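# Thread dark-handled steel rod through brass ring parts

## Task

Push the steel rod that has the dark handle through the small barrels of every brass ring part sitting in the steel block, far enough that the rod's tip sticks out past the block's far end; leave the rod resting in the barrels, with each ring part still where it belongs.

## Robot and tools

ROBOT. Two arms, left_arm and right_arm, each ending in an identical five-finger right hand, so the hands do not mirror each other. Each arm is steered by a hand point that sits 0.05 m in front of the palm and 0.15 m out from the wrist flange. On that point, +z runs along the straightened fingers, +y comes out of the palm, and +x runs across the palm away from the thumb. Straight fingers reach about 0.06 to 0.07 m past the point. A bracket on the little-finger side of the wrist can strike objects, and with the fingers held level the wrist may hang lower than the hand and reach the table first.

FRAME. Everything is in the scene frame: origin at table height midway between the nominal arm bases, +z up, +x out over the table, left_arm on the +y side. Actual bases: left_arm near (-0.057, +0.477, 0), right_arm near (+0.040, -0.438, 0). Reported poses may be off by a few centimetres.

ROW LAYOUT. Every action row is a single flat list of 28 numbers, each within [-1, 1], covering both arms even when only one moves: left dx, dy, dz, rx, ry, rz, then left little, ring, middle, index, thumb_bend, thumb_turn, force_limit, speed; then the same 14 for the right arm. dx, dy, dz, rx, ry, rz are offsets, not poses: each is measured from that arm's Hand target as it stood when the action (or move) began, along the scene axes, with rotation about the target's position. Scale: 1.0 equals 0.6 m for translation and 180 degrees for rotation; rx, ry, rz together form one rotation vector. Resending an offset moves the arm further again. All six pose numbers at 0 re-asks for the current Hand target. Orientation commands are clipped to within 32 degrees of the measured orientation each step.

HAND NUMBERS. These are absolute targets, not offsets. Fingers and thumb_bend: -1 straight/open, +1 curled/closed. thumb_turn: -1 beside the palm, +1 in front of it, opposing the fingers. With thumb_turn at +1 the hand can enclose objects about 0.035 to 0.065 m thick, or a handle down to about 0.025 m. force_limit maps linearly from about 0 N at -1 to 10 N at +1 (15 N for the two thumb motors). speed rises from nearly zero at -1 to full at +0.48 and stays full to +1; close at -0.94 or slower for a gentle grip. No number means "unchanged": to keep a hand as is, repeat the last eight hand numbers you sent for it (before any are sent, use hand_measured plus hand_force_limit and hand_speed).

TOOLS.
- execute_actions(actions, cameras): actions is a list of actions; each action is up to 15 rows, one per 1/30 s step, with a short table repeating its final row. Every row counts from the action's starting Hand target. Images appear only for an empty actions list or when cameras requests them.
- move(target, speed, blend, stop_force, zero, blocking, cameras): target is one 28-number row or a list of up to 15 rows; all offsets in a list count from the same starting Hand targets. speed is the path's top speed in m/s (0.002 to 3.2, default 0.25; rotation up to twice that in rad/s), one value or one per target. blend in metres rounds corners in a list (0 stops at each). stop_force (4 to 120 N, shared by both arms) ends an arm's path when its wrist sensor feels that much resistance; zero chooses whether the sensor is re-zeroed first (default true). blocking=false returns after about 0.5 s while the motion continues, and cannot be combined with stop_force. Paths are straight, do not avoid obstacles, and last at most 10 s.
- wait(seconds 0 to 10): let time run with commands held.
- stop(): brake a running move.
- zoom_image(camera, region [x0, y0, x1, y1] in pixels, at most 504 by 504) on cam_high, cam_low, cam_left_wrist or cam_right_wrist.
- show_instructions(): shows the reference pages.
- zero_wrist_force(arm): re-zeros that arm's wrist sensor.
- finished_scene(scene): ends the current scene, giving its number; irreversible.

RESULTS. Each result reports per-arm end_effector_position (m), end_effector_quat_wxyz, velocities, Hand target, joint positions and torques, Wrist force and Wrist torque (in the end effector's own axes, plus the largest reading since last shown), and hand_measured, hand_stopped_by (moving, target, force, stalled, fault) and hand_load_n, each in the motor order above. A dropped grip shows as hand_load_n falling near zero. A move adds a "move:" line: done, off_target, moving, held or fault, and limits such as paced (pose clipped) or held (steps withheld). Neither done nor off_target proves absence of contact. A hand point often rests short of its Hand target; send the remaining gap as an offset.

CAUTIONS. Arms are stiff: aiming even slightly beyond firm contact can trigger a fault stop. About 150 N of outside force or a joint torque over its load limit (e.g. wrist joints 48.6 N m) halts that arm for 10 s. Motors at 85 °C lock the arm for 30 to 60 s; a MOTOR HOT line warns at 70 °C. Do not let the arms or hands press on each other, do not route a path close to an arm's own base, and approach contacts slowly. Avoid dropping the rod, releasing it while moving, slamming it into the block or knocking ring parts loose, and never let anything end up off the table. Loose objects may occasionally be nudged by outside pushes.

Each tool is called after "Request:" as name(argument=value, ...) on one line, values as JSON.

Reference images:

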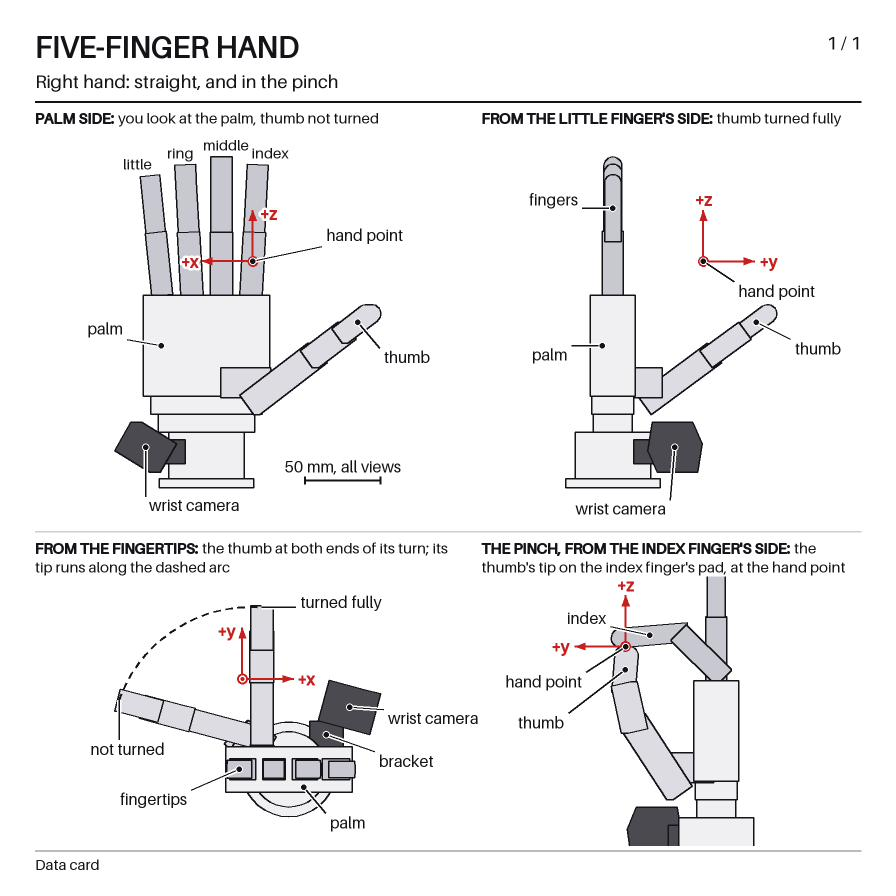

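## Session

Request:
execute_actions(actions=[])

Request:
zoom_image(camera="cam_high", region=[180, 0, 560, 280])

Request:
zoom_image(camera="cam_low", region=[240, 180, 620, 340])

Scene clock: 0.00 s.
left_arm: end_effector_position=(+0.7163, +0.1848, +0.2923) hand_measured=(-1.000, -1.000, -1.000, -1.000, -1.000, -1.000) hand_load_n=(+0.0, +0.0, +0.0, +0.0, +0.0, +0.0) hand_stopped_by=(target, target, target, target, target, target) hand_force_limit=0.00 hand_speed=-0.80 end_effector_quat_wxyz=(-0.186, +0.052, +0.961, -0.196) | right_arm: end_effector_position=(+0.5165, -0.4580, +0.2819) hand_measured=(-1.000, -1.000, -1.000, -1.000, -1.000, -1.000) hand_load_n=(+0.0, +0.0, +0.0, +0.0, +0.0, +0.0) hand_stopped_by=(target, target, target, target, target, target) hand_force_limit=0.00 hand_speed=-0.80 end_effector_quat_wxyz=(-0.224, +0.521, +0.519, +0.639)
Joint positions: left_arm=[-0.456 -0.823 0.997 1.592 2.085 -1.895] | right_arm=[-1.117 -1.177 2.543 1.646 0.688 -1.916]
Joint velocities: within noise
Joint torques (N m): no reading
Wrist force (N): no reading
Wrist torque (N m): no reading
Wrist force, peak (N): no reading
Hand target: left_arm +0.7163, +0.1848, +0.2923; -0.186, +0.052, +0.961, -0.196 | right_arm +0.5165, -0.4580, +0.2819; -0.224, +0.521, +0.519, +0.639
camera_calibration:
cam_left_wrist: T_world_to_cam=[[-0.18681, 0.949484, -0.252156, 0.0220493], [0.974766, 0.211076, 0.0726429, -0.759104], [0.122197, -0.232223, -0.964956, 0.355187], [0, 0, 0, 1]] pos_world=[0.700665, 0.221776, 0.403443]
cam_right_wrist: T_world_to_cam=[[0.692056, -0.323755, 0.645168, -0.688104], [0.233356, -0.745442, -0.624389, -0.28763], [0.683084, 0.582666, -0.440337, 0.156737], [0, 0, 0, 1]] pos_world=[0.436262, -0.528514, 0.333367]

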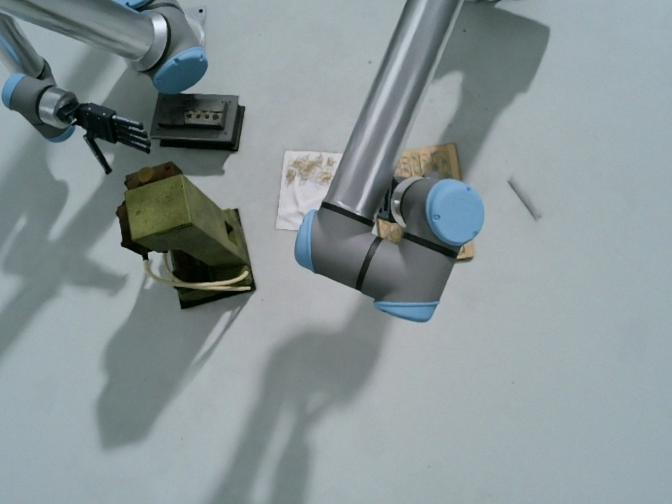

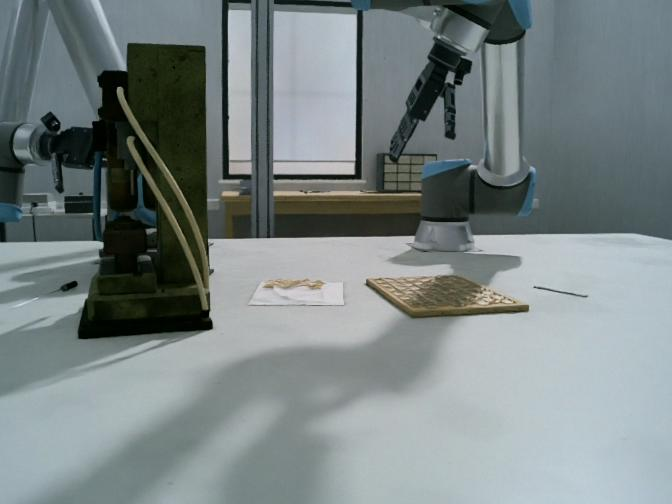

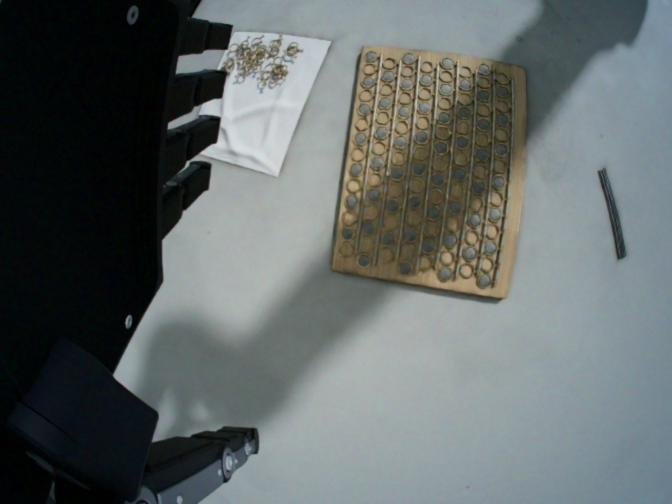

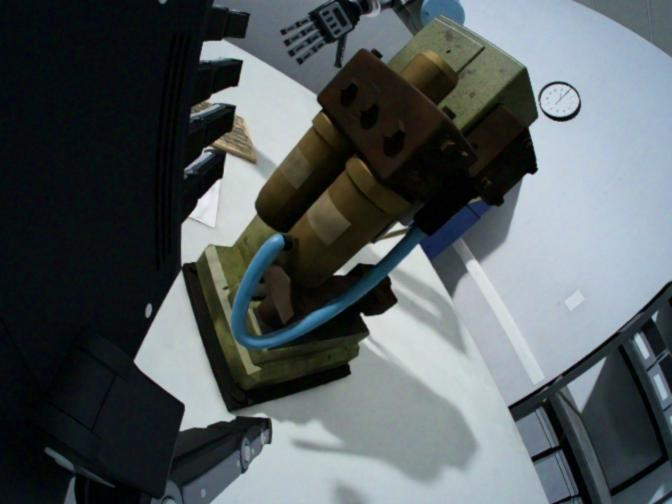

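Scaled by 1.326 from the camera's 672x504 image, which has a finer 960x720 frame.

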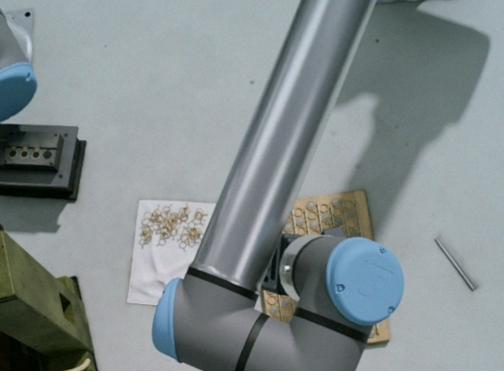

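Scaled by 1.326 from the camera's 672x504 image, which has a finer 960x720 frame.

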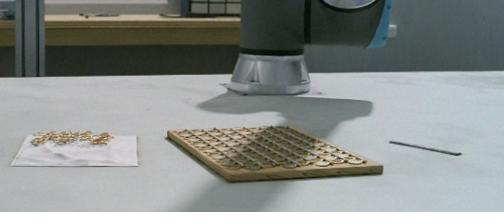

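Request:
zoom_image(camera="cam_high", region=[130, 80, 260, 160])

Request:
zoom_image(camera="cam_low", region=[0, 240, 120, 330])

Scaled by 3.877 from the camera's 672x504 image, which has a finer 960x720 frame.

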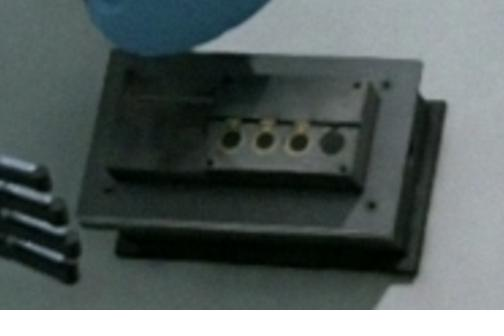

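Scaled by 4.200 from the camera's 672x504 image, which has a finer 960x720 frame.

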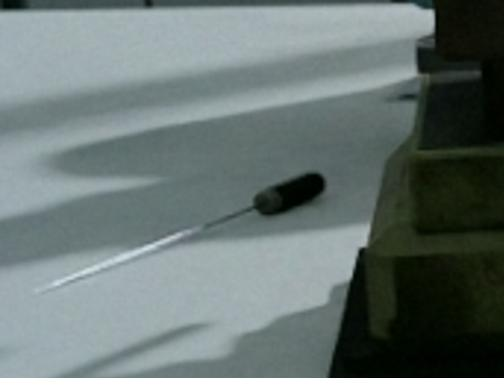

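Request:
move(target=[-0.494,-0.558,0.263,-0.180,-0.190,-0.931,-1,-1,-1,-1,-1,-1,0,-0.8,-0.049,-0.115,0.03,-0.0649,0.5424,-0.4997,-1,-1,-1,-1,-1,-1,0,-0.8], speed=0.35, cameras=["all"])

Scene clock: 370.83 s.
left_arm: end_effector_position=(+0.5159, -0.0415, +0.3990) hand_measured=(-1.000, -1.000, -1.000, -1.000, -1.000, -1.000) hand_load_n=(+0.0, +0.0, +0.0, +0.0, +0.0, +0.0) hand_stopped_by=(target, target, target, target, target, target) hand_force_limit=0.00 hand_speed=-0.80 end_effector_quat_wxyz=(-0.088, +0.881, +0.455, -0.093) | right_arm: end_effector_position=(+0.4984, -0.4980, +0.2924) hand_measured=(-1.000, -1.000, -1.000, -1.000, -1.000, -1.000) hand_load_n=(-5.0, +0.0, +0.0, +0.0, +0.0, +0.0) hand_stopped_by=(target, target, target, target, target, target) hand_force_limit=0.00 hand_speed=-0.80 end_effector_quat_wxyz=(-0.115, +0.932, +0.118, +0.323)
Joint positions: left_arm=[-0.865 -1.053 1.174 1.661 1.717 -0.259] | right_arm=[-0.799 -1.802 2.206 0.934 0.905 0.584]
Joint torques (N m): left_arm=[-8.67 -90.78 -49.38 0.78 -2.32 3.18] | right_arm=[3.89 -16.5 -32.23 2 -6.21 -0.3]
Wrist force (N): left_arm=[-0.2 0.1 0.1] | right_arm=[-23.9 3.8 -20.0]
Wrist torque (N m): left_arm=[0.03 0.08 -0.25] | right_arm=[1.15 -0.09 -1.14]
Wrist force, peak (N): left_arm=[-0.1 1.0 0.2] | right_arm=[-82.4 -23.1 -81.6]
Hand target: left_arm +0.5159, -0.0415, +0.3990; -0.088, +0.881, +0.455, -0.093 (not the last commanded pose) | right_arm +0.4984, -0.4980, +0.2924; -0.115, +0.932, +0.118, +0.323 (not the last commanded pose)
Off the commanded pose: left_arm 0.154 m, 56 deg | right_arm 0.032 m, 56 deg.
FORCE FAULT: contact force on the right arm reached its limit, and that arm stopped. The contact can be on any part of that arm, not only on its tool. That arm's remaining commands of this call were not run. That arm is still stopped at the end of this call. That arm stays stopped for about 9 more seconds. Until then a move that you send moves the other arm only, and its call returns only when the move has ended. Once the stop has ended, the next robot result says so. If the stop ends while you think or write, that arm runs what you send next, counted from a new Hand target: where the arm stands when the stop ends. While its stop runs, that arm, its gripper or tool too, takes no new command. Until it ends, the stop uses up actions while you think or wait. An arm that is not stopped still takes commands.
move: fault (right_arm), off_target (left_arm; braked at the fault stop of right_arm)
camera_calibration:
cam_left_wrist: T_world_to_cam=[[0.915432, -0.34914, -0.200215, -0.416901], [-0.205292, -0.832945, 0.513866, -0.134349], [-0.346179, -0.429307, -0.83418, 0.6113], [0, 0, 0, 1]] pos_world=[0.565683, 0.00497275, 0.495502]
cam_right_wrist: T_world_to_cam=[[0.451483, -0.890464, 0.0568928, -0.685642], [-0.876957, -0.454593, -0.155861, 0.254605], [0.164652, 0.0204761, -0.986139, 0.335073], [0, 0, 0, 1]] pos_world=[0.477663, -0.501659, 0.40912]

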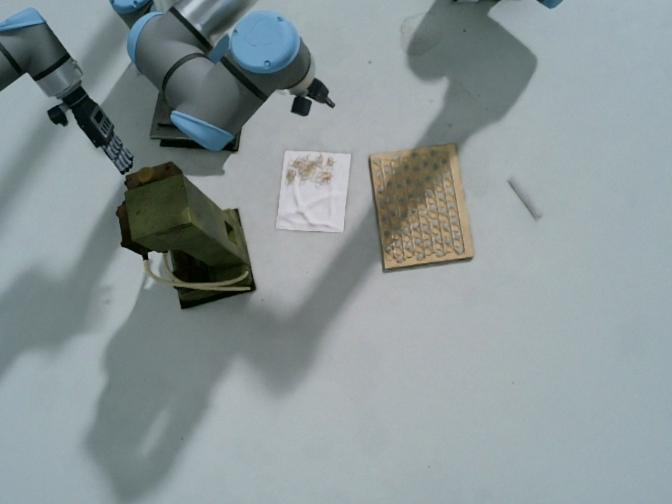

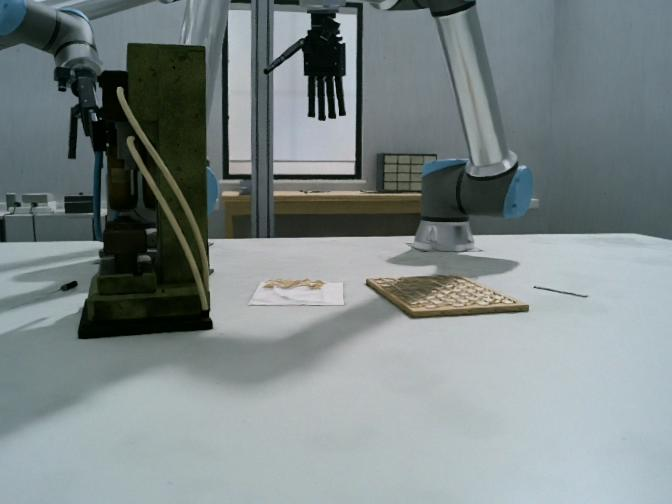

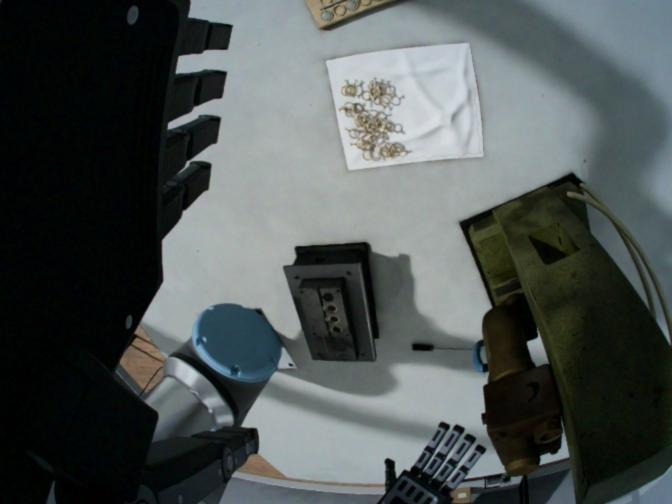

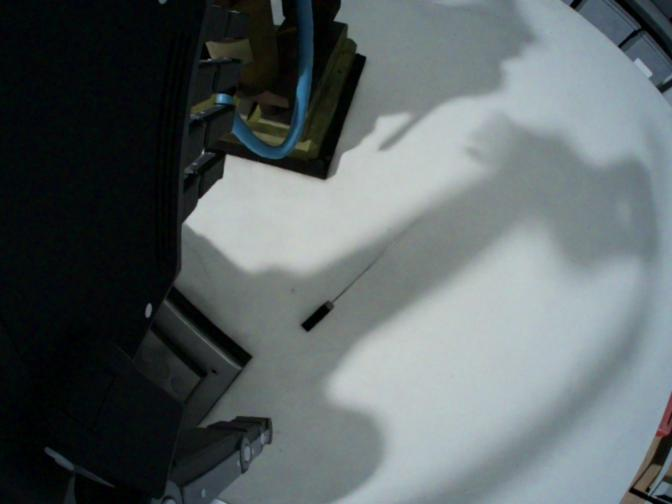

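Request:
wait(seconds=5)

Scene clock: 391.57 s.
left_arm: end_effector_position=(+0.5159, -0.0415, +0.3990) hand_measured=(-1.000, -1.000, -1.000, -1.000, -1.000, -1.000) hand_load_n=(+0.0, +0.0, +0.0, +0.0, +0.0, +0.0) hand_stopped_by=(target, target, target, target, target, target) hand_force_limit=0.00 hand_speed=-0.80 end_effector_quat_wxyz=(-0.088, +0.881, +0.455, -0.093) | right_arm: end_effector_position=(+0.4984, -0.4980, +0.2924) hand_measured=(-1.000, -1.000, -1.000, -1.000, -1.000, -1.000) hand_load_n=(-4.5, +0.0, +0.0, +0.0, +0.5, +0.0) hand_stopped_by=(target, target, target, target, target, target) hand_force_limit=0.00 hand_speed=-0.80 end_effector_quat_wxyz=(-0.115, +0.932, +0.118, +0.323)
Joint positions: left_arm=[-0.865 -1.053 1.174 1.661 1.717 -0.259] | right_arm=[-0.799 -1.802 2.206 0.934 0.905 0.584]
Joint torques (N m): left_arm=[-6.95 -89.88 -48.55 0.75 -2.19 2.79] | right_arm=[4.59 -15.34 -34.49 -1.07 -11.33 0.16]
Wrist force (N): left_arm=[0.0 0.3 0.1] | right_arm=[-22.9 4.0 -20.4]
Wrist torque (N m): left_arm=[0.06 0.04 -0.23] | right_arm=[1.19 -0.05 -1.10]
Wrist force, peak (N): left_arm=[-0.4 0.8 0.1] | right_arm=[-23.3 4.0 -21.0]
Hand target: left_arm +0.5159, -0.0415, +0.3990; -0.088, +0.881, +0.455, -0.093 (not the last commanded pose) | right_arm +0.4984, -0.4980, +0.2924; -0.115, +0.932, +0.118, +0.323 (not the last commanded pose)
Off the commanded pose: left_arm 0.154 m, 56 deg | right_arm 0.032 m, 56 deg.
FORCE FAULT, CONTINUED: the right arm's stop, for the force fault that an earlier result reported, is over. The rest of the stop counts as 18 of the actions that you can send in this scene. During its stop the right arm's controller moved it back a little. That arm's target is now where it stood when the stop ended, not its last command. That arm accepts commands again.
wait: 5.00 s; at rest from the start

Request:
move(target=[0,0,0,0,0,0,-1,-1,-1,-1,-1,-1,0,-0.8,-0.12,-0.06,0.02,0,0,0,-1,-1,-1,-1,-1,-1,0,-0.8], speed=0.1, cameras=["cam_left_wrist","cam_right_wrist"])

Request:
zoom_image(camera="cam_left_wrist", region=[280, 170, 672, 504])

Scene clock: 410.73 s.
left_arm: end_effector_position=(+0.5159, -0.0415, +0.3990) hand_measured=(-1.000, -1.000, -1.000, -1.000, -1.000, -1.000) hand_load_n=(+0.0, +0.0, +0.0, -0.5, +0.0, +0.0) hand_stopped_by=(target, target, target, target, target, target) hand_force_limit=0.00 hand_speed=-0.80 end_effector_quat_wxyz=(-0.088, +0.881, +0.455, -0.093) | right_arm: end_effector_position=(+0.4264, -0.5340, +0.3044) hand_measured=(-1.000, -1.000, -1.000, -1.000, -1.000, -1.000) hand_load_n=(+0.0, +0.0, +0.0, +0.0, +0.0, +0.0) hand_stopped_by=(target, target, target, target, target, target) hand_force_limit=0.00 hand_speed=-0.80 end_effector_quat_wxyz=(-0.115, +0.932, +0.118, +0.323)
Joint positions: left_arm=[-0.865 -1.053 1.174 1.661 1.717 -0.259] | right_arm=[-1.143 -1.914 2.322 1.211 0.873 0.142]
Joint torques (N m): left_arm=[-7.49 -90.54 -48.47 0.85 -1.84 2.41] | right_arm=[-5.33 -17.1 -25.53 5.37 -4.65 -3.01]
Wrist force (N): left_arm=[-0.2 0.2 0.0] | right_arm=[-2.4 2.2 0.9]
Wrist torque (N m): left_arm=[0.07 0.08 -0.25] | right_arm=[0.24 0.28 0.00]
Wrist force, peak (N): left_arm=[-0.8 0.1 0.2] | right_arm=[-23.6 3.8 -19.9]
Hand target: left_arm +0.5159, -0.0415, +0.3990; -0.088, +0.881, +0.455, -0.093 | right_arm +0.4264, -0.5340, +0.3044; -0.115, +0.932, +0.118, +0.323
Off the commanded pose: left_arm 0.000 m, 0 deg | right_arm 0.000 m, 0 deg.
move: done
camera_calibration:
cam_left_wrist: T_world_to_cam=[[0.915432, -0.34914, -0.200215, -0.416901], [-0.205292, -0.832945, 0.513866, -0.134349], [-0.346179, -0.429307, -0.83418, 0.6113], [0, 0, 0, 1]] pos_world=[0.565683, 0.00497275, 0.495502]
cam_right_wrist: T_world_to_cam=[[0.451481, -0.890462, 0.0569369, -0.685891], [-0.876976, -0.454601, -0.155729, 0.176918], [0.164555, 0.0203766, -0.986157, 0.359492], [0, 0, 0, 1]] pos_world=[0.405663, -0.537659, 0.42112]
Images, in order (width x height): cam_left_wrist 672x504, cam_right_wrist 672x504.

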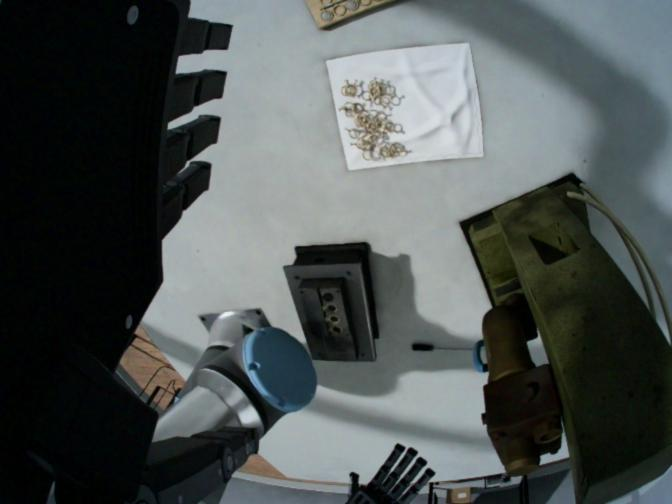

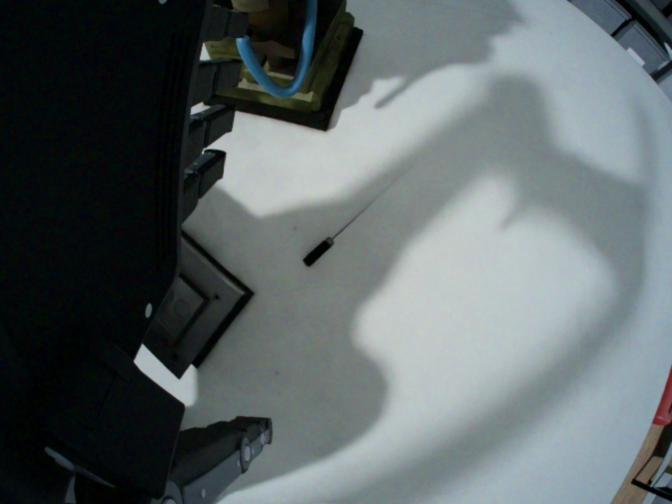

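Scaled by 1.286 from the camera's 672x504 image, which has a finer 960x720 frame.

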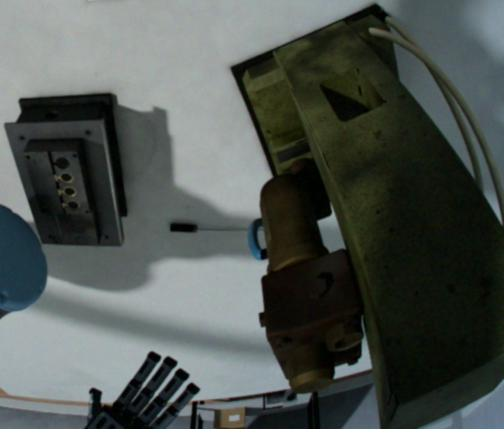

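Request:
move(target=[-0.16,-0.181,0.085,-0.0584,-0.0618,-0.3024,-1,-1,-1,-1,-1,-1,0,-0.8,-0.0107,-0.01,-0.3407,0.3694,0.166,-0.0098,-1,-1,-0.1,-0.1,-0.15,1,0,0], speed=0.2, cameras=["all"])

Request:
zoom_image(camera="cam_right_wrist", region=[200, 60, 640, 360])

Scene clock: 491.00 s.
left_arm: end_effector_position=(+0.4199, -0.1501, +0.4500) hand_measured=(-1.000, -1.000, -1.000, -1.000, -1.000, -1.000) hand_load_n=(+0.0, +0.0, +0.0, +0.0, +0.0, +0.0) hand_stopped_by=(target, target, target, target, target, target) hand_force_limit=0.00 hand_speed=-0.80 end_effector_quat_wxyz=(+0.001, +1.000, -0.001, +0.000) | right_arm: end_effector_position=(+0.4200, -0.5400, +0.1000) hand_measured=(-1.000, -1.000, -0.100, -0.100, -0.150, +1.000) hand_load_n=(+0.0, +0.0, +0.0, +0.0, +0.0, +0.0) hand_stopped_by=(target, target, target, target, target, target) hand_force_limit=0.00 hand_speed=0.00 end_effector_quat_wxyz=(-0.622, +0.768, -0.122, +0.098)
Joint positions: left_arm=[-1.043 -1.08 1.086 1.563 1.571 0.502] | right_arm=[-1.161 -0.902 2.294 1.477 0.884 0.176]
Joint torques (N m): left_arm=[-7.41 -60.68 -49.17 0.69 -2.36 3.2] | right_arm=[-5.2 -49.46 -10.05 4.28 2.01 2.16]
Wrist force (N): left_arm=[-0.1 1.1 0.2] | right_arm=[-0.1 4.5 -0.4]
Wrist torque (N m): left_arm=[0.19 0.07 -0.15] | right_arm=[0.43 0.00 -0.24]
Wrist force, peak (N): left_arm=[0.0 1.3 0.0] | right_arm=[-0.2 5.6 -0.8]
Hand target: left_arm +0.4199, -0.1501, +0.4500; +0.001, +1.000, -0.001, +0.000 | right_arm +0.4200, -0.5400, +0.1000; -0.622, +0.768, -0.122, +0.098
Off the commanded pose: left_arm 0.000 m, 0 deg | right_arm 0.000 m, 0 deg.
move: done
camera_calibration:
cam_left_wrist: T_world_to_cam=[[0.24965, -0.966792, 0.0546579, -0.284509], [-0.842074, -0.188883, 0.505207, 0.0971933], [-0.478107, -0.172151, -0.861265, 0.680164], [0, 0, 0, 1]] pos_world=[0.478063, -0.139612, 0.552249]
cam_right_wrist: T_world_to_cam=[[0.163634, -0.308604, -0.93701, -0.14222], [-0.961674, -0.261726, -0.0817419, 0.269011], [-0.220014, 0.914474, -0.339604, 0.738836], [0, 0, 0, 1]] pos_world=[0.444528, -0.649129, 0.139639]

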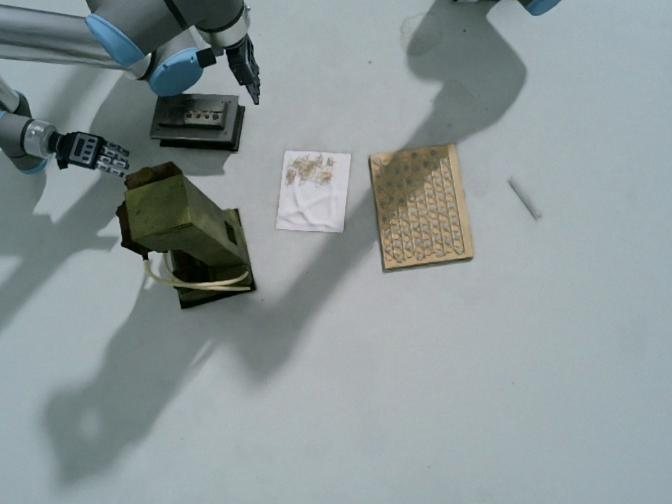

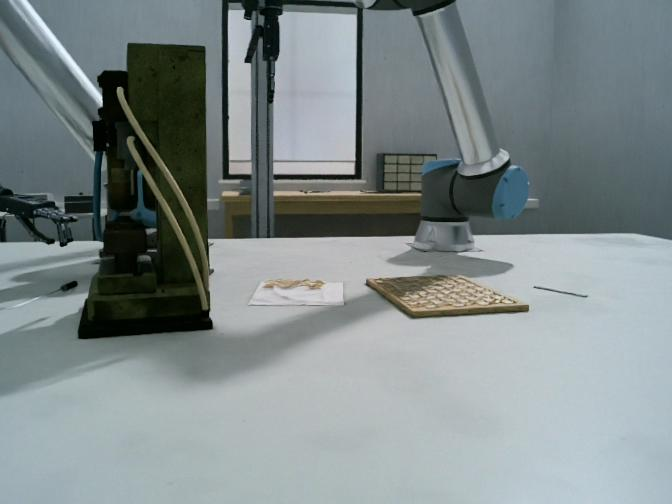

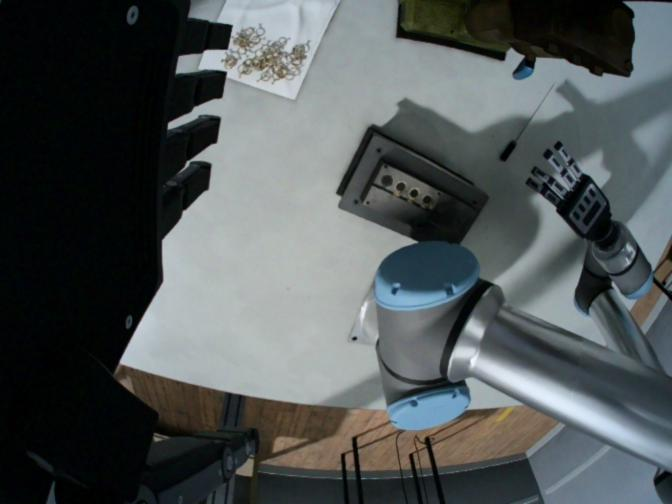

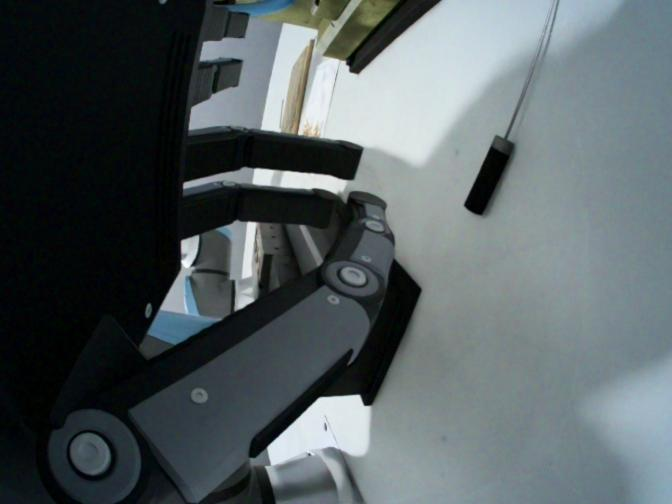

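Scaled by 1.145 from the camera's 672x504 image, which has a finer 960x720 frame.

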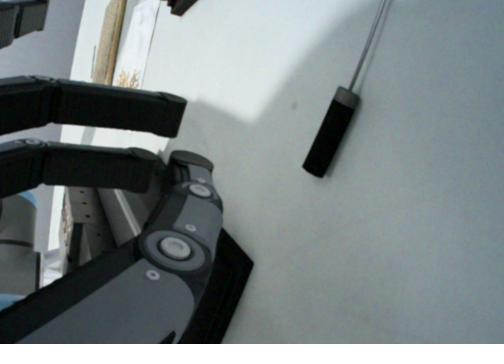

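Request:
move(target=[0,0,0,0,0,0,-1,-1,-1,-1,-1,-1,0,-0.8,0.025,-0.0367,-0.12,0,0,-0.004,-1,-1,-0.05,-0.05,-0.15,1,0,0], speed=0.12)

Request:
move(target=[0,0,0,0,0,0,-1,-1,-1,-1,-1,-1,0,-0.8,0,0,-0.05,0,0,0,-1,-1,-0.05,-0.05,-0.15,1,0,0], speed=0.01, stop_force=4, cameras=["cam_right_wrist","cam_left_wrist"])

Request:
zoom_image(camera="cam_left_wrist", region=[330, 100, 570, 260])

Scene clock: 524.37 s.
left_arm: end_effector_position=(+0.4199, -0.1501, +0.4500) hand_measured=(-1.000, -1.000, -1.000, -1.000, -1.000, -1.000) hand_load_n=(+0.0, +0.0, +0.0, +0.0, +0.0, +0.0) hand_stopped_by=(target, target, target, target, target, target) hand_force_limit=0.00 hand_speed=-0.80 end_effector_quat_wxyz=(+0.001, +1.000, -0.001, +0.000) | right_arm: end_effector_position=(+0.4273, -0.5509, +0.0652) hand_measured=(-1.000, -1.000, -0.050, -0.050, -0.150, +1.000) hand_load_n=(+0.0, +0.0, +0.0, +0.0, +0.0, +0.0) hand_stopped_by=(target, target, target, target, target, target) hand_force_limit=0.00 hand_speed=0.00 end_effector_quat_wxyz=(-0.622, +0.767, -0.124, +0.100)
Joint positions: left_arm=[-1.043 -1.08 1.086 1.563 1.571 0.502] | right_arm=[-1.158 -0.824 2.258 1.434 0.875 0.18]
Joint torques (N m): left_arm=[-8.84 -58.31 -49.54 0.7 -2.45 2.77] | right_arm=[4.06 -64.55 -2.49 1.74 -1.11 0.31]
Wrist force (N): left_arm=[0.1 0.6 0.2] | right_arm=[-0.3 4.9 -0.2]
Wrist torque (N m): left_arm=[0.12 0.04 -0.15] | right_arm=[0.50 0.03 -0.21]
Wrist force, peak (N): left_arm=[-0.1 1.2 0.5] | right_arm=[1.3 8.5 -1.0]
Hand target: left_arm +0.4199, -0.1501, +0.4500; +0.001, +1.000, -0.001, +0.000 | right_arm +0.4273, -0.5509, +0.0652; -0.622, +0.767, -0.124, +0.100 (not the last commanded pose)
Off the commanded pose: left_arm 0.000 m, 0 deg | right_arm 0.040 m, 0 deg.
FORCE FAULT: contact force on the right arm reached its limit, and that arm stopped. The contact can be on any part of that arm, not only on its tool. That arm's remaining commands of this call were not run. That arm is still stopped at the end of this call. That arm stays stopped for about 10 more seconds. Until then a move that you send moves the other arm only, and its call returns only when the move has ended. Once the stop has ended, the next robot result says so. If the stop ends while you think or write, that arm runs what you send next, counted from a new Hand target: where the arm stands when the stop ends. While its stop runs, that arm, its gripper or tool too, takes no new command. Until it ends, the stop uses up actions while you think or wait. An arm that is not stopped still takes commands.
move: fault (right_arm)

not run: an earlier result of this reply reported a stop or a fault. Calls in your next reply go to the robot.

Scaled by 2.100 from the camera's 672x504 image, which has a finer 960x720 frame.
This view is cut from an older image: the scene may have changed since it was taken.

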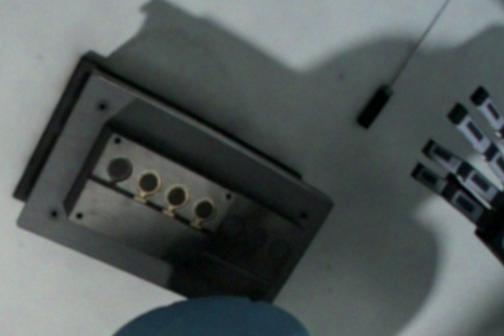

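Request:
wait(seconds=1)

Scene clock: 643.33 s.
left_arm: end_effector_position=(+0.4199, -0.1501, +0.4500) hand_measured=(-1.000, -1.000, -1.000, -1.000, -1.000, -1.000) hand_load_n=(+0.0, +0.0, +0.5, +0.0, -0.5, +0.0) hand_stopped_by=(target, target, target, target, target, target) hand_force_limit=0.00 hand_speed=-0.80 end_effector_quat_wxyz=(+0.001, +1.000, -0.001, +0.000) | right_arm: end_effector_position=(+0.4273, -0.5509, +0.0652) hand_measured=(-1.000, -1.000, -0.050, -0.050, -0.150, +1.000) hand_load_n=(+0.0, +0.0, +0.0, +0.0, +0.0, +0.0) hand_stopped_by=(target, target, target, target, target, target) hand_force_limit=0.00 hand_speed=0.00 end_effector_quat_wxyz=(-0.622, +0.767, -0.124, +0.100)
Joint positions: left_arm=[-1.043 -1.08 1.086 1.563 1.571 0.502] | right_arm=[-1.158 -0.824 2.258 1.434 0.875 0.18]
Joint torques (N m): left_arm=[-7 -59.86 -49.26 1.19 -1.67 2.94] | right_arm=[2.84 -66.66 -2.65 1.77 -1.09 0.23]
Wrist force (N): left_arm=[0.0 0.5 0.1] | right_arm=[-0.3 5.0 -0.6]
Wrist torque (N m): left_arm=[0.12 0.06 -0.16] | right_arm=[0.55 0.05 -0.21]
Wrist force, peak (N): left_arm=[-0.1 1.4 0.3] | right_arm=[0.0 5.5 -0.8]
Hand target: left_arm +0.4199, -0.1501, +0.4500; +0.001, +1.000, -0.001, +0.000 | right_arm +0.4273, -0.5509, +0.0652; -0.622, +0.767, -0.124, +0.100 (not the last commanded pose)
Off the commanded pose: left_arm 0.000 m, 0 deg | right_arm 0.040 m, 0 deg.
FORCE FAULT, CONTINUED: the right arm's stop, for the force fault that an earlier result reported, is over. The rest of the stop counts as 20 of the actions that you can send in this scene. During its stop the right arm's controller moved it back a little. That arm's target is now where it stood when the stop ended, not its last command. That arm accepts commands again.
wait: 1.00 s; at rest from the start

Request:
move(target=[[0,0,0,0,0,0,-1,-1,-1,-1,-1,-1,0,-0.8,0,0,0.08,0,0,0,-1,-1,-0.1,-0.1,-0.3,1,0,0],[0,0,0,0,0,0,-1,-1,-1,-1,-1,-1,0,-0.8,0.0128,-0.0185,0.05,-0.0737,0.025,0,-1,-1,-0.1,-0.1,-0.3,1,0,0],[0,0,0,0,0,0,-1,-1,-1,-1,-1,-1,0,-0.8,0.0128,-0.0185,-0.03,-0.0737,0.025,0,-1,-1,-0.1,-0.1,-0.3,1,0,0]], speed=0.06, cameras=["cam_right_wrist","cam_low"])

Scene clock: 666.67 s.
left_arm: end_effector_position=(+0.4199, -0.1501, +0.4500) hand_measured=(-1.000, -1.000, -1.000, -1.000, -1.000, -1.000) hand_load_n=(+0.0, +0.0, -0.5, +0.0, +0.0, +0.0) hand_stopped_by=(target, target, target, target, target, target) hand_force_limit=0.00 hand_speed=-0.80 end_effector_quat_wxyz=(+0.001, +1.000, -0.001, +0.000) | right_arm: end_effector_position=(+0.4349, -0.5620, +0.0473) hand_measured=(-1.000, -1.000, -0.100, -0.100, -0.300, +1.000) hand_load_n=(+0.0, +0.0, +0.0, +0.0, +0.0, +0.0) hand_stopped_by=(target, target, target, target, target, target) hand_force_limit=0.00 hand_speed=0.00 end_effector_quat_wxyz=(-0.523, +0.837, -0.136, +0.083)
Joint positions: left_arm=[-1.043 -1.08 1.086 1.563 1.571 0.502] | right_arm=[-1.101 -0.922 2.215 1.252 0.894 0.406]
Joint torques (N m): left_arm=[-1.77 -60.82 -49.78 1.44 -1.65 2.63] | right_arm=[15.46 -56.96 -14.18 1.04 -0.48 2.73]
Wrist force (N): left_arm=[-0.4 0.7 0.1] | right_arm=[0.2 4.1 0.4]
Wrist torque (N m): left_arm=[0.12 0.11 -0.18] | right_arm=[0.40 -0.05 -0.23]
Wrist force, peak (N): left_arm=[-0.3 1.3 0.3] | right_arm=[0.2 5.3 -1.3]
Hand target: left_arm +0.4199, -0.1501, +0.4500; +0.001, +1.000, -0.001, +0.000 | right_arm +0.4349, -0.5620, +0.0472; -0.523, +0.837, -0.136, +0.083
Off the commanded pose: left_arm 0.000 m, 0 deg | right_arm 0.000 m, 0 deg.
move: done
camera_calibration:
cam_right_wrist: T_world_to_cam=[[0.0907723, -0.516907, -0.851215, -0.290271], [-0.964389, -0.258846, 0.0543451, 0.269668], [-0.248425, 0.815969, -0.521995, 0.70987], [0, 0, 0, 1]] pos_world=[0.462763, -0.659473, 0.108811]
Images, in order (width x height): cam_low 672x504, cam_right_wrist 672x504.

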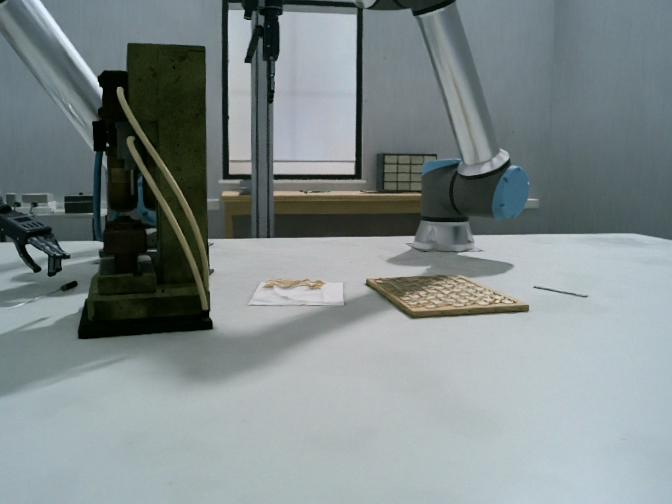

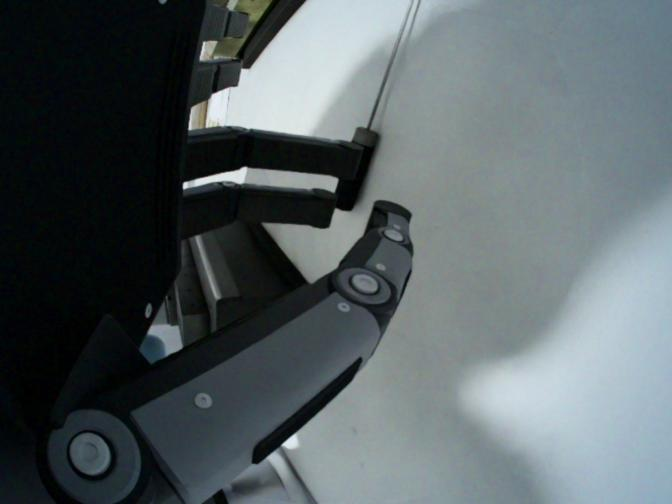

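Request:
move(target=[[0,0,0,0,0,0,-1,-1,-1,-1,-1,-1,0,-0.8,-0.009,-0.0235,0,0,0,0,-1,-1,-0.1,-0.1,-0.3,1,0,0],[0,0,0,0,0,0,-1,-1,-1,-1,-1,-1,0,-0.8,-0.009,-0.0235,-0.032,0,0,0,-1,-1,-0.1,-0.1,-0.3,1,0,0]], speed=0.05)

Request:
move(target=[0,0,0,0,0,0,-1,-1,-1,-1,-1,-1,0,-0.8,0,0,-0.035,0,0,0,-1,-1,-0.1,-0.1,-0.3,1,0,0], speed=0.008, stop_force=4, cameras=["cam_right_wrist"])

Request:
zoom_image(camera="cam_right_wrist", region=[240, 40, 480, 240])

Scene clock: 681.27 s.
left_arm: end_effector_position=(+0.4199, -0.1501, +0.4500) hand_measured=(-1.000, -1.000, -1.000, -1.000, -1.000, -1.000) hand_load_n=(+0.0, +0.0, +0.0, +0.0, +0.0, +0.0) hand_stopped_by=(target, target, target, target, target, target) hand_force_limit=0.00 hand_speed=-0.80 end_effector_quat_wxyz=(+0.001, +1.000, -0.001, +0.000) | right_arm: end_effector_position=(+0.4295, -0.5761, +0.0280) hand_measured=(-1.000, -1.000, -0.100, -0.100, -0.300, +1.000) hand_load_n=(+0.0, +0.0, +0.0, -0.5, +0.0, +0.0) hand_stopped_by=(target, target, target, target, target, target) hand_force_limit=0.00 hand_speed=0.00 end_effector_quat_wxyz=(-0.523, +0.837, -0.136, +0.083)
Joint positions: left_arm=[-1.043 -1.08 1.086 1.563 1.571 0.502] | right_arm=[-1.125 -0.88 2.2 1.235 0.914 0.389]
Joint torques (N m): left_arm=[-0.51 -59.33 -48.81 1.99 -0.98 2.3] | right_arm=[-3.29 -55.38 -11.49 0.1 0.54 -2.38]
Wrist force (N): left_arm=[-0.6 0.5 0.3] | right_arm=[0.0 4.5 0.3]
Wrist torque (N m): left_arm=[0.11 0.14 -0.19] | right_arm=[0.45 -0.01 0.09]
Wrist force, peak (N): left_arm=[0.4 1.2 0.2] | right_arm=[-0.3 5.0 0.5]
Hand target: left_arm +0.4199, -0.1501, +0.4500; +0.001, +1.000, -0.001, +0.000 | right_arm +0.4295, -0.5761, +0.0280; -0.523, +0.837, -0.136, +0.083
Off the commanded pose: left_arm 0.000 m, 0 deg | right_arm 0.000 m, 0 deg.
move: done

Scene clock: 683.53 s.
left_arm: end_effector_position=(+0.4199, -0.1501, +0.4500) hand_measured=(-1.000, -1.000, -1.000, -1.000, -1.000, -1.000) hand_load_n=(+0.0, +0.0, +0.0, +0.0, +0.0, +0.0) hand_stopped_by=(target, target, target, target, target, target) hand_force_limit=0.00 hand_speed=-0.80 end_effector_quat_wxyz=(+0.001, +1.000, -0.001, +0.000) | right_arm: end_effector_position=(+0.4295, -0.5761, +0.0191) hand_measured=(-1.000, -1.000, -0.100, -0.100, -0.300, +1.000) hand_load_n=(+0.0, +0.0, +0.0, +0.0, +0.0, +0.0) hand_stopped_by=(target, target, target, target, target, target) hand_force_limit=0.00 hand_speed=0.00 end_effector_quat_wxyz=(-0.523, +0.837, -0.136, +0.083)
Joint positions: left_arm=[-1.043 -1.08 1.086 1.563 1.571 0.502] | right_arm=[-1.125 -0.862 2.197 1.22 0.914 0.389]
Joint torques (N m): left_arm=[-2.35 -60.4 -49.6 1.47 -0.88 2.32] | right_arm=[4.82 -80.02 0.82 4.08 -2.57 0.44]
Wrist force (N): left_arm=[-0.2 0.9 0.3] | right_arm=[-0.6 0.6 -1.5]
Wrist torque (N m): left_arm=[0.16 0.09 -0.16] | right_arm=[0.56 -0.01 0.01]
Wrist force, peak (N): left_arm=[0.2 1.2 0.7] | right_arm=[0.6 -6.9 -6.7]
Hand target: left_arm +0.4199, -0.1501, +0.4500; +0.001, +1.000, -0.001, +0.000 | right_arm +0.4295, -0.5761, +0.0191; -0.523, +0.837, -0.136, +0.083 (not the last commanded pose)
Off the commanded pose: left_arm 0.000 m, 0 deg | right_arm 0.012 m, 0 deg.
move: contact (right_arm)
camera_calibration:
cam_right_wrist: T_world_to_cam=[[0.0907247, -0.516928, -0.851208, -0.321066], [-0.964417, -0.258741, 0.0543389, 0.262427], [-0.248331, 0.81599, -0.522008, 0.705286], [0, 0, 0, 1]] pos_world=[0.457362, -0.673573, 0.0806107]
Images, in order (width x height): cam_right_wrist 672x504.

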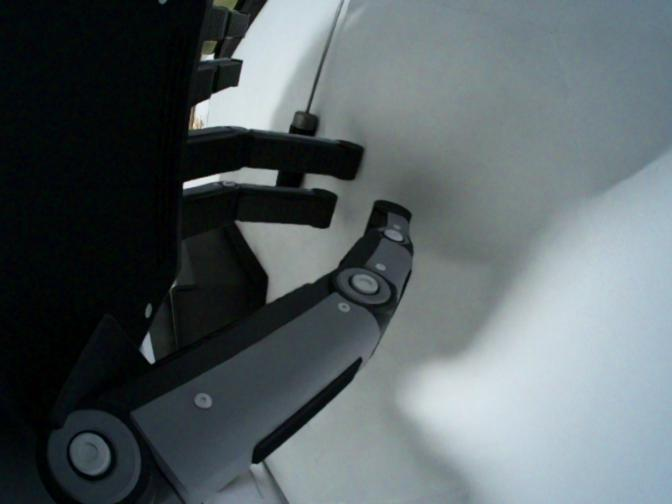

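Scaled by 2.100 from the camera's 672x504 image, which has a finer 960x720 frame.

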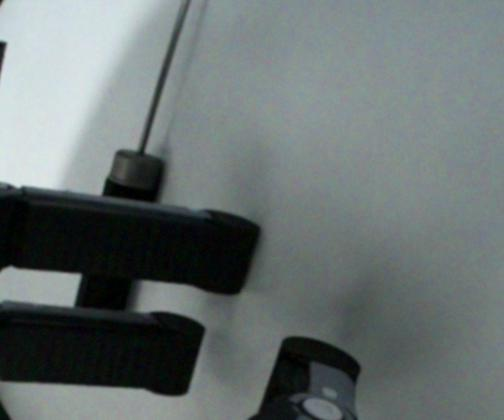

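Request:
move(target=[[0,0,0,0,0,0,-1,-1,-1,-1,-1,-1,0,-0.8,0,0,0.05,0,0,0,-1,-1,-0.1,-0.1,-0.3,1,0,0],[0,0,0,0,0,0,-1,-1,-1,-1,-1,-1,0,-0.8,0.0358,0.1003,0.05,0,0,0,-1,-1,-0.1,-0.1,-0.3,1,0,0],[0,0,0,0,0,0,-1,-1,-1,-1,-1,-1,0,-0.8,0.0358,0.1003,0.003,0,0,0,-1,-1,-0.1,-0.1,-0.3,1,0,0]], speed=[0.05,0.06,0.02], cameras=["cam_right_wrist","cam_low"])

Request:
zoom_image(camera="cam_right_wrist", region=[240, 40, 480, 240])

Request:
zoom_image(camera="cam_low", region=[0, 190, 160, 330])

Scene clock: 733.87 s.
left_arm: end_effector_position=(+0.4199, -0.1501, +0.4500) hand_measured=(-1.000, -1.000, -1.000, -1.000, -1.000, -1.000) hand_load_n=(+0.0, +0.0, +0.0, +0.0, +0.0, +0.0) hand_stopped_by=(target, target, target, target, target, target) hand_force_limit=0.00 hand_speed=-0.80 end_effector_quat_wxyz=(+0.001, +1.000, -0.001, +0.000) | right_arm: end_effector_position=(+0.4510, -0.5159, +0.0209) hand_measured=(-1.000, -1.000, -0.100, -0.100, -0.300, +1.000) hand_load_n=(+0.0, +0.0, +0.0, +0.0, +0.5, +0.0) hand_stopped_by=(target, target, target, target, target, target) hand_force_limit=0.00 hand_speed=0.00 end_effector_quat_wxyz=(-0.523, +0.837, -0.136, +0.083)
Joint positions: left_arm=[-1.043 -1.08 1.086 1.563 1.571 0.502] | right_arm=[-1.021 -0.882 2.237 1.15 0.829 0.467]
Joint torques (N m): left_arm=[0.94 -61.47 -49.18 2.47 -0.88 2.53] | right_arm=[14.12 -48.1 -12.21 0.68 -4.43 2.3]
Wrist force (N): left_arm=[0.1 0.9 0.0] | right_arm=[-0.5 4.3 -0.4]
Wrist torque (N m): left_arm=[0.18 0.04 -0.14] | right_arm=[0.52 0.16 -0.30]
Wrist force, peak (N): left_arm=[0.2 1.2 0.1] | right_arm=[-0.2 5.2 0.5]
Hand target: left_arm +0.4199, -0.1501, +0.4500; +0.001, +1.000, -0.001, +0.000 | right_arm +0.4510, -0.5159, +0.0209; -0.523, +0.837, -0.136, +0.083
Off the commanded pose: left_arm 0.000 m, 0 deg | right_arm 0.000 m, 0 deg.
move: done
camera_calibration:
cam_right_wrist: T_world_to_cam=[[0.090723, -0.51692, -0.851213, -0.290275], [-0.964393, -0.25882, 0.0543888, 0.298571], [-0.248425, 0.815969, -0.521995, 0.662525], [0, 0, 0, 1]] pos_world=[0.478863, -0.613373, 0.0825106]
Images, in order (width x height): cam_low 672x504, cam_right_wrist 672x504.

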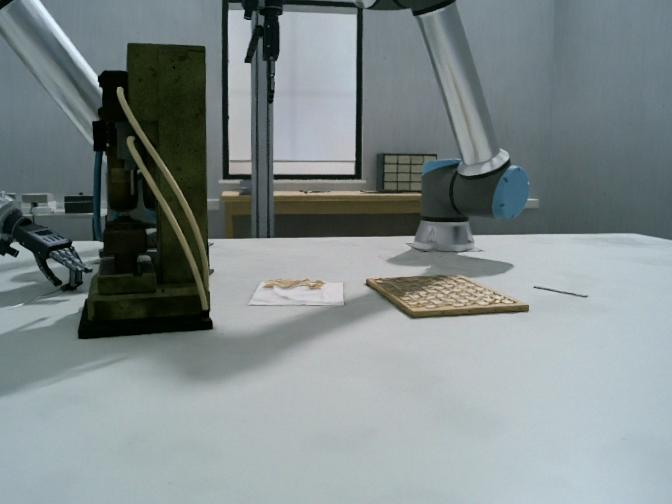

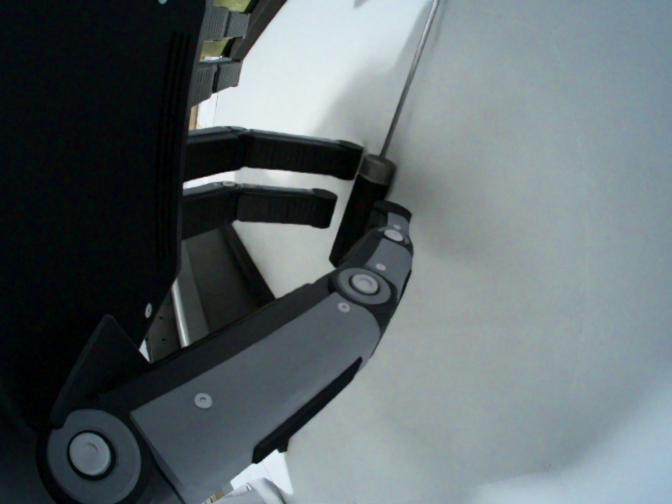

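Scaled by 2.100 from the camera's 672x504 image, which has a finer 960x720 frame.

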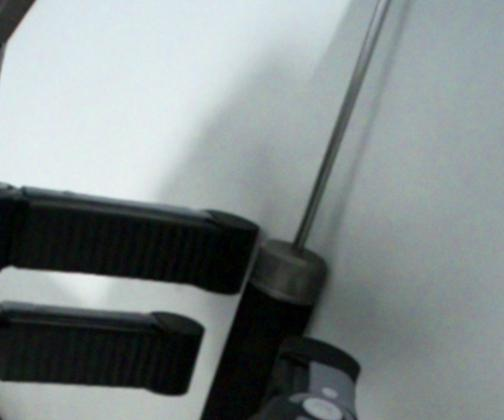

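Scaled by 3.150 from the camera's 672x504 image, which has a finer 960x720 frame.

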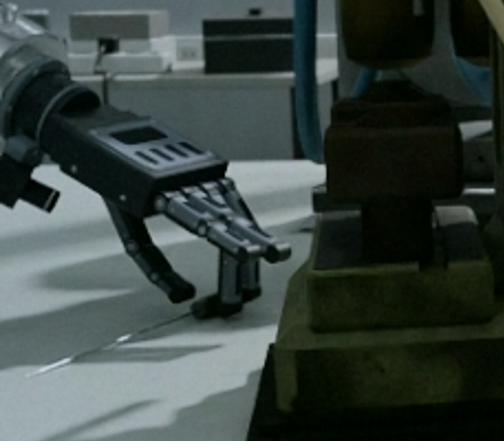

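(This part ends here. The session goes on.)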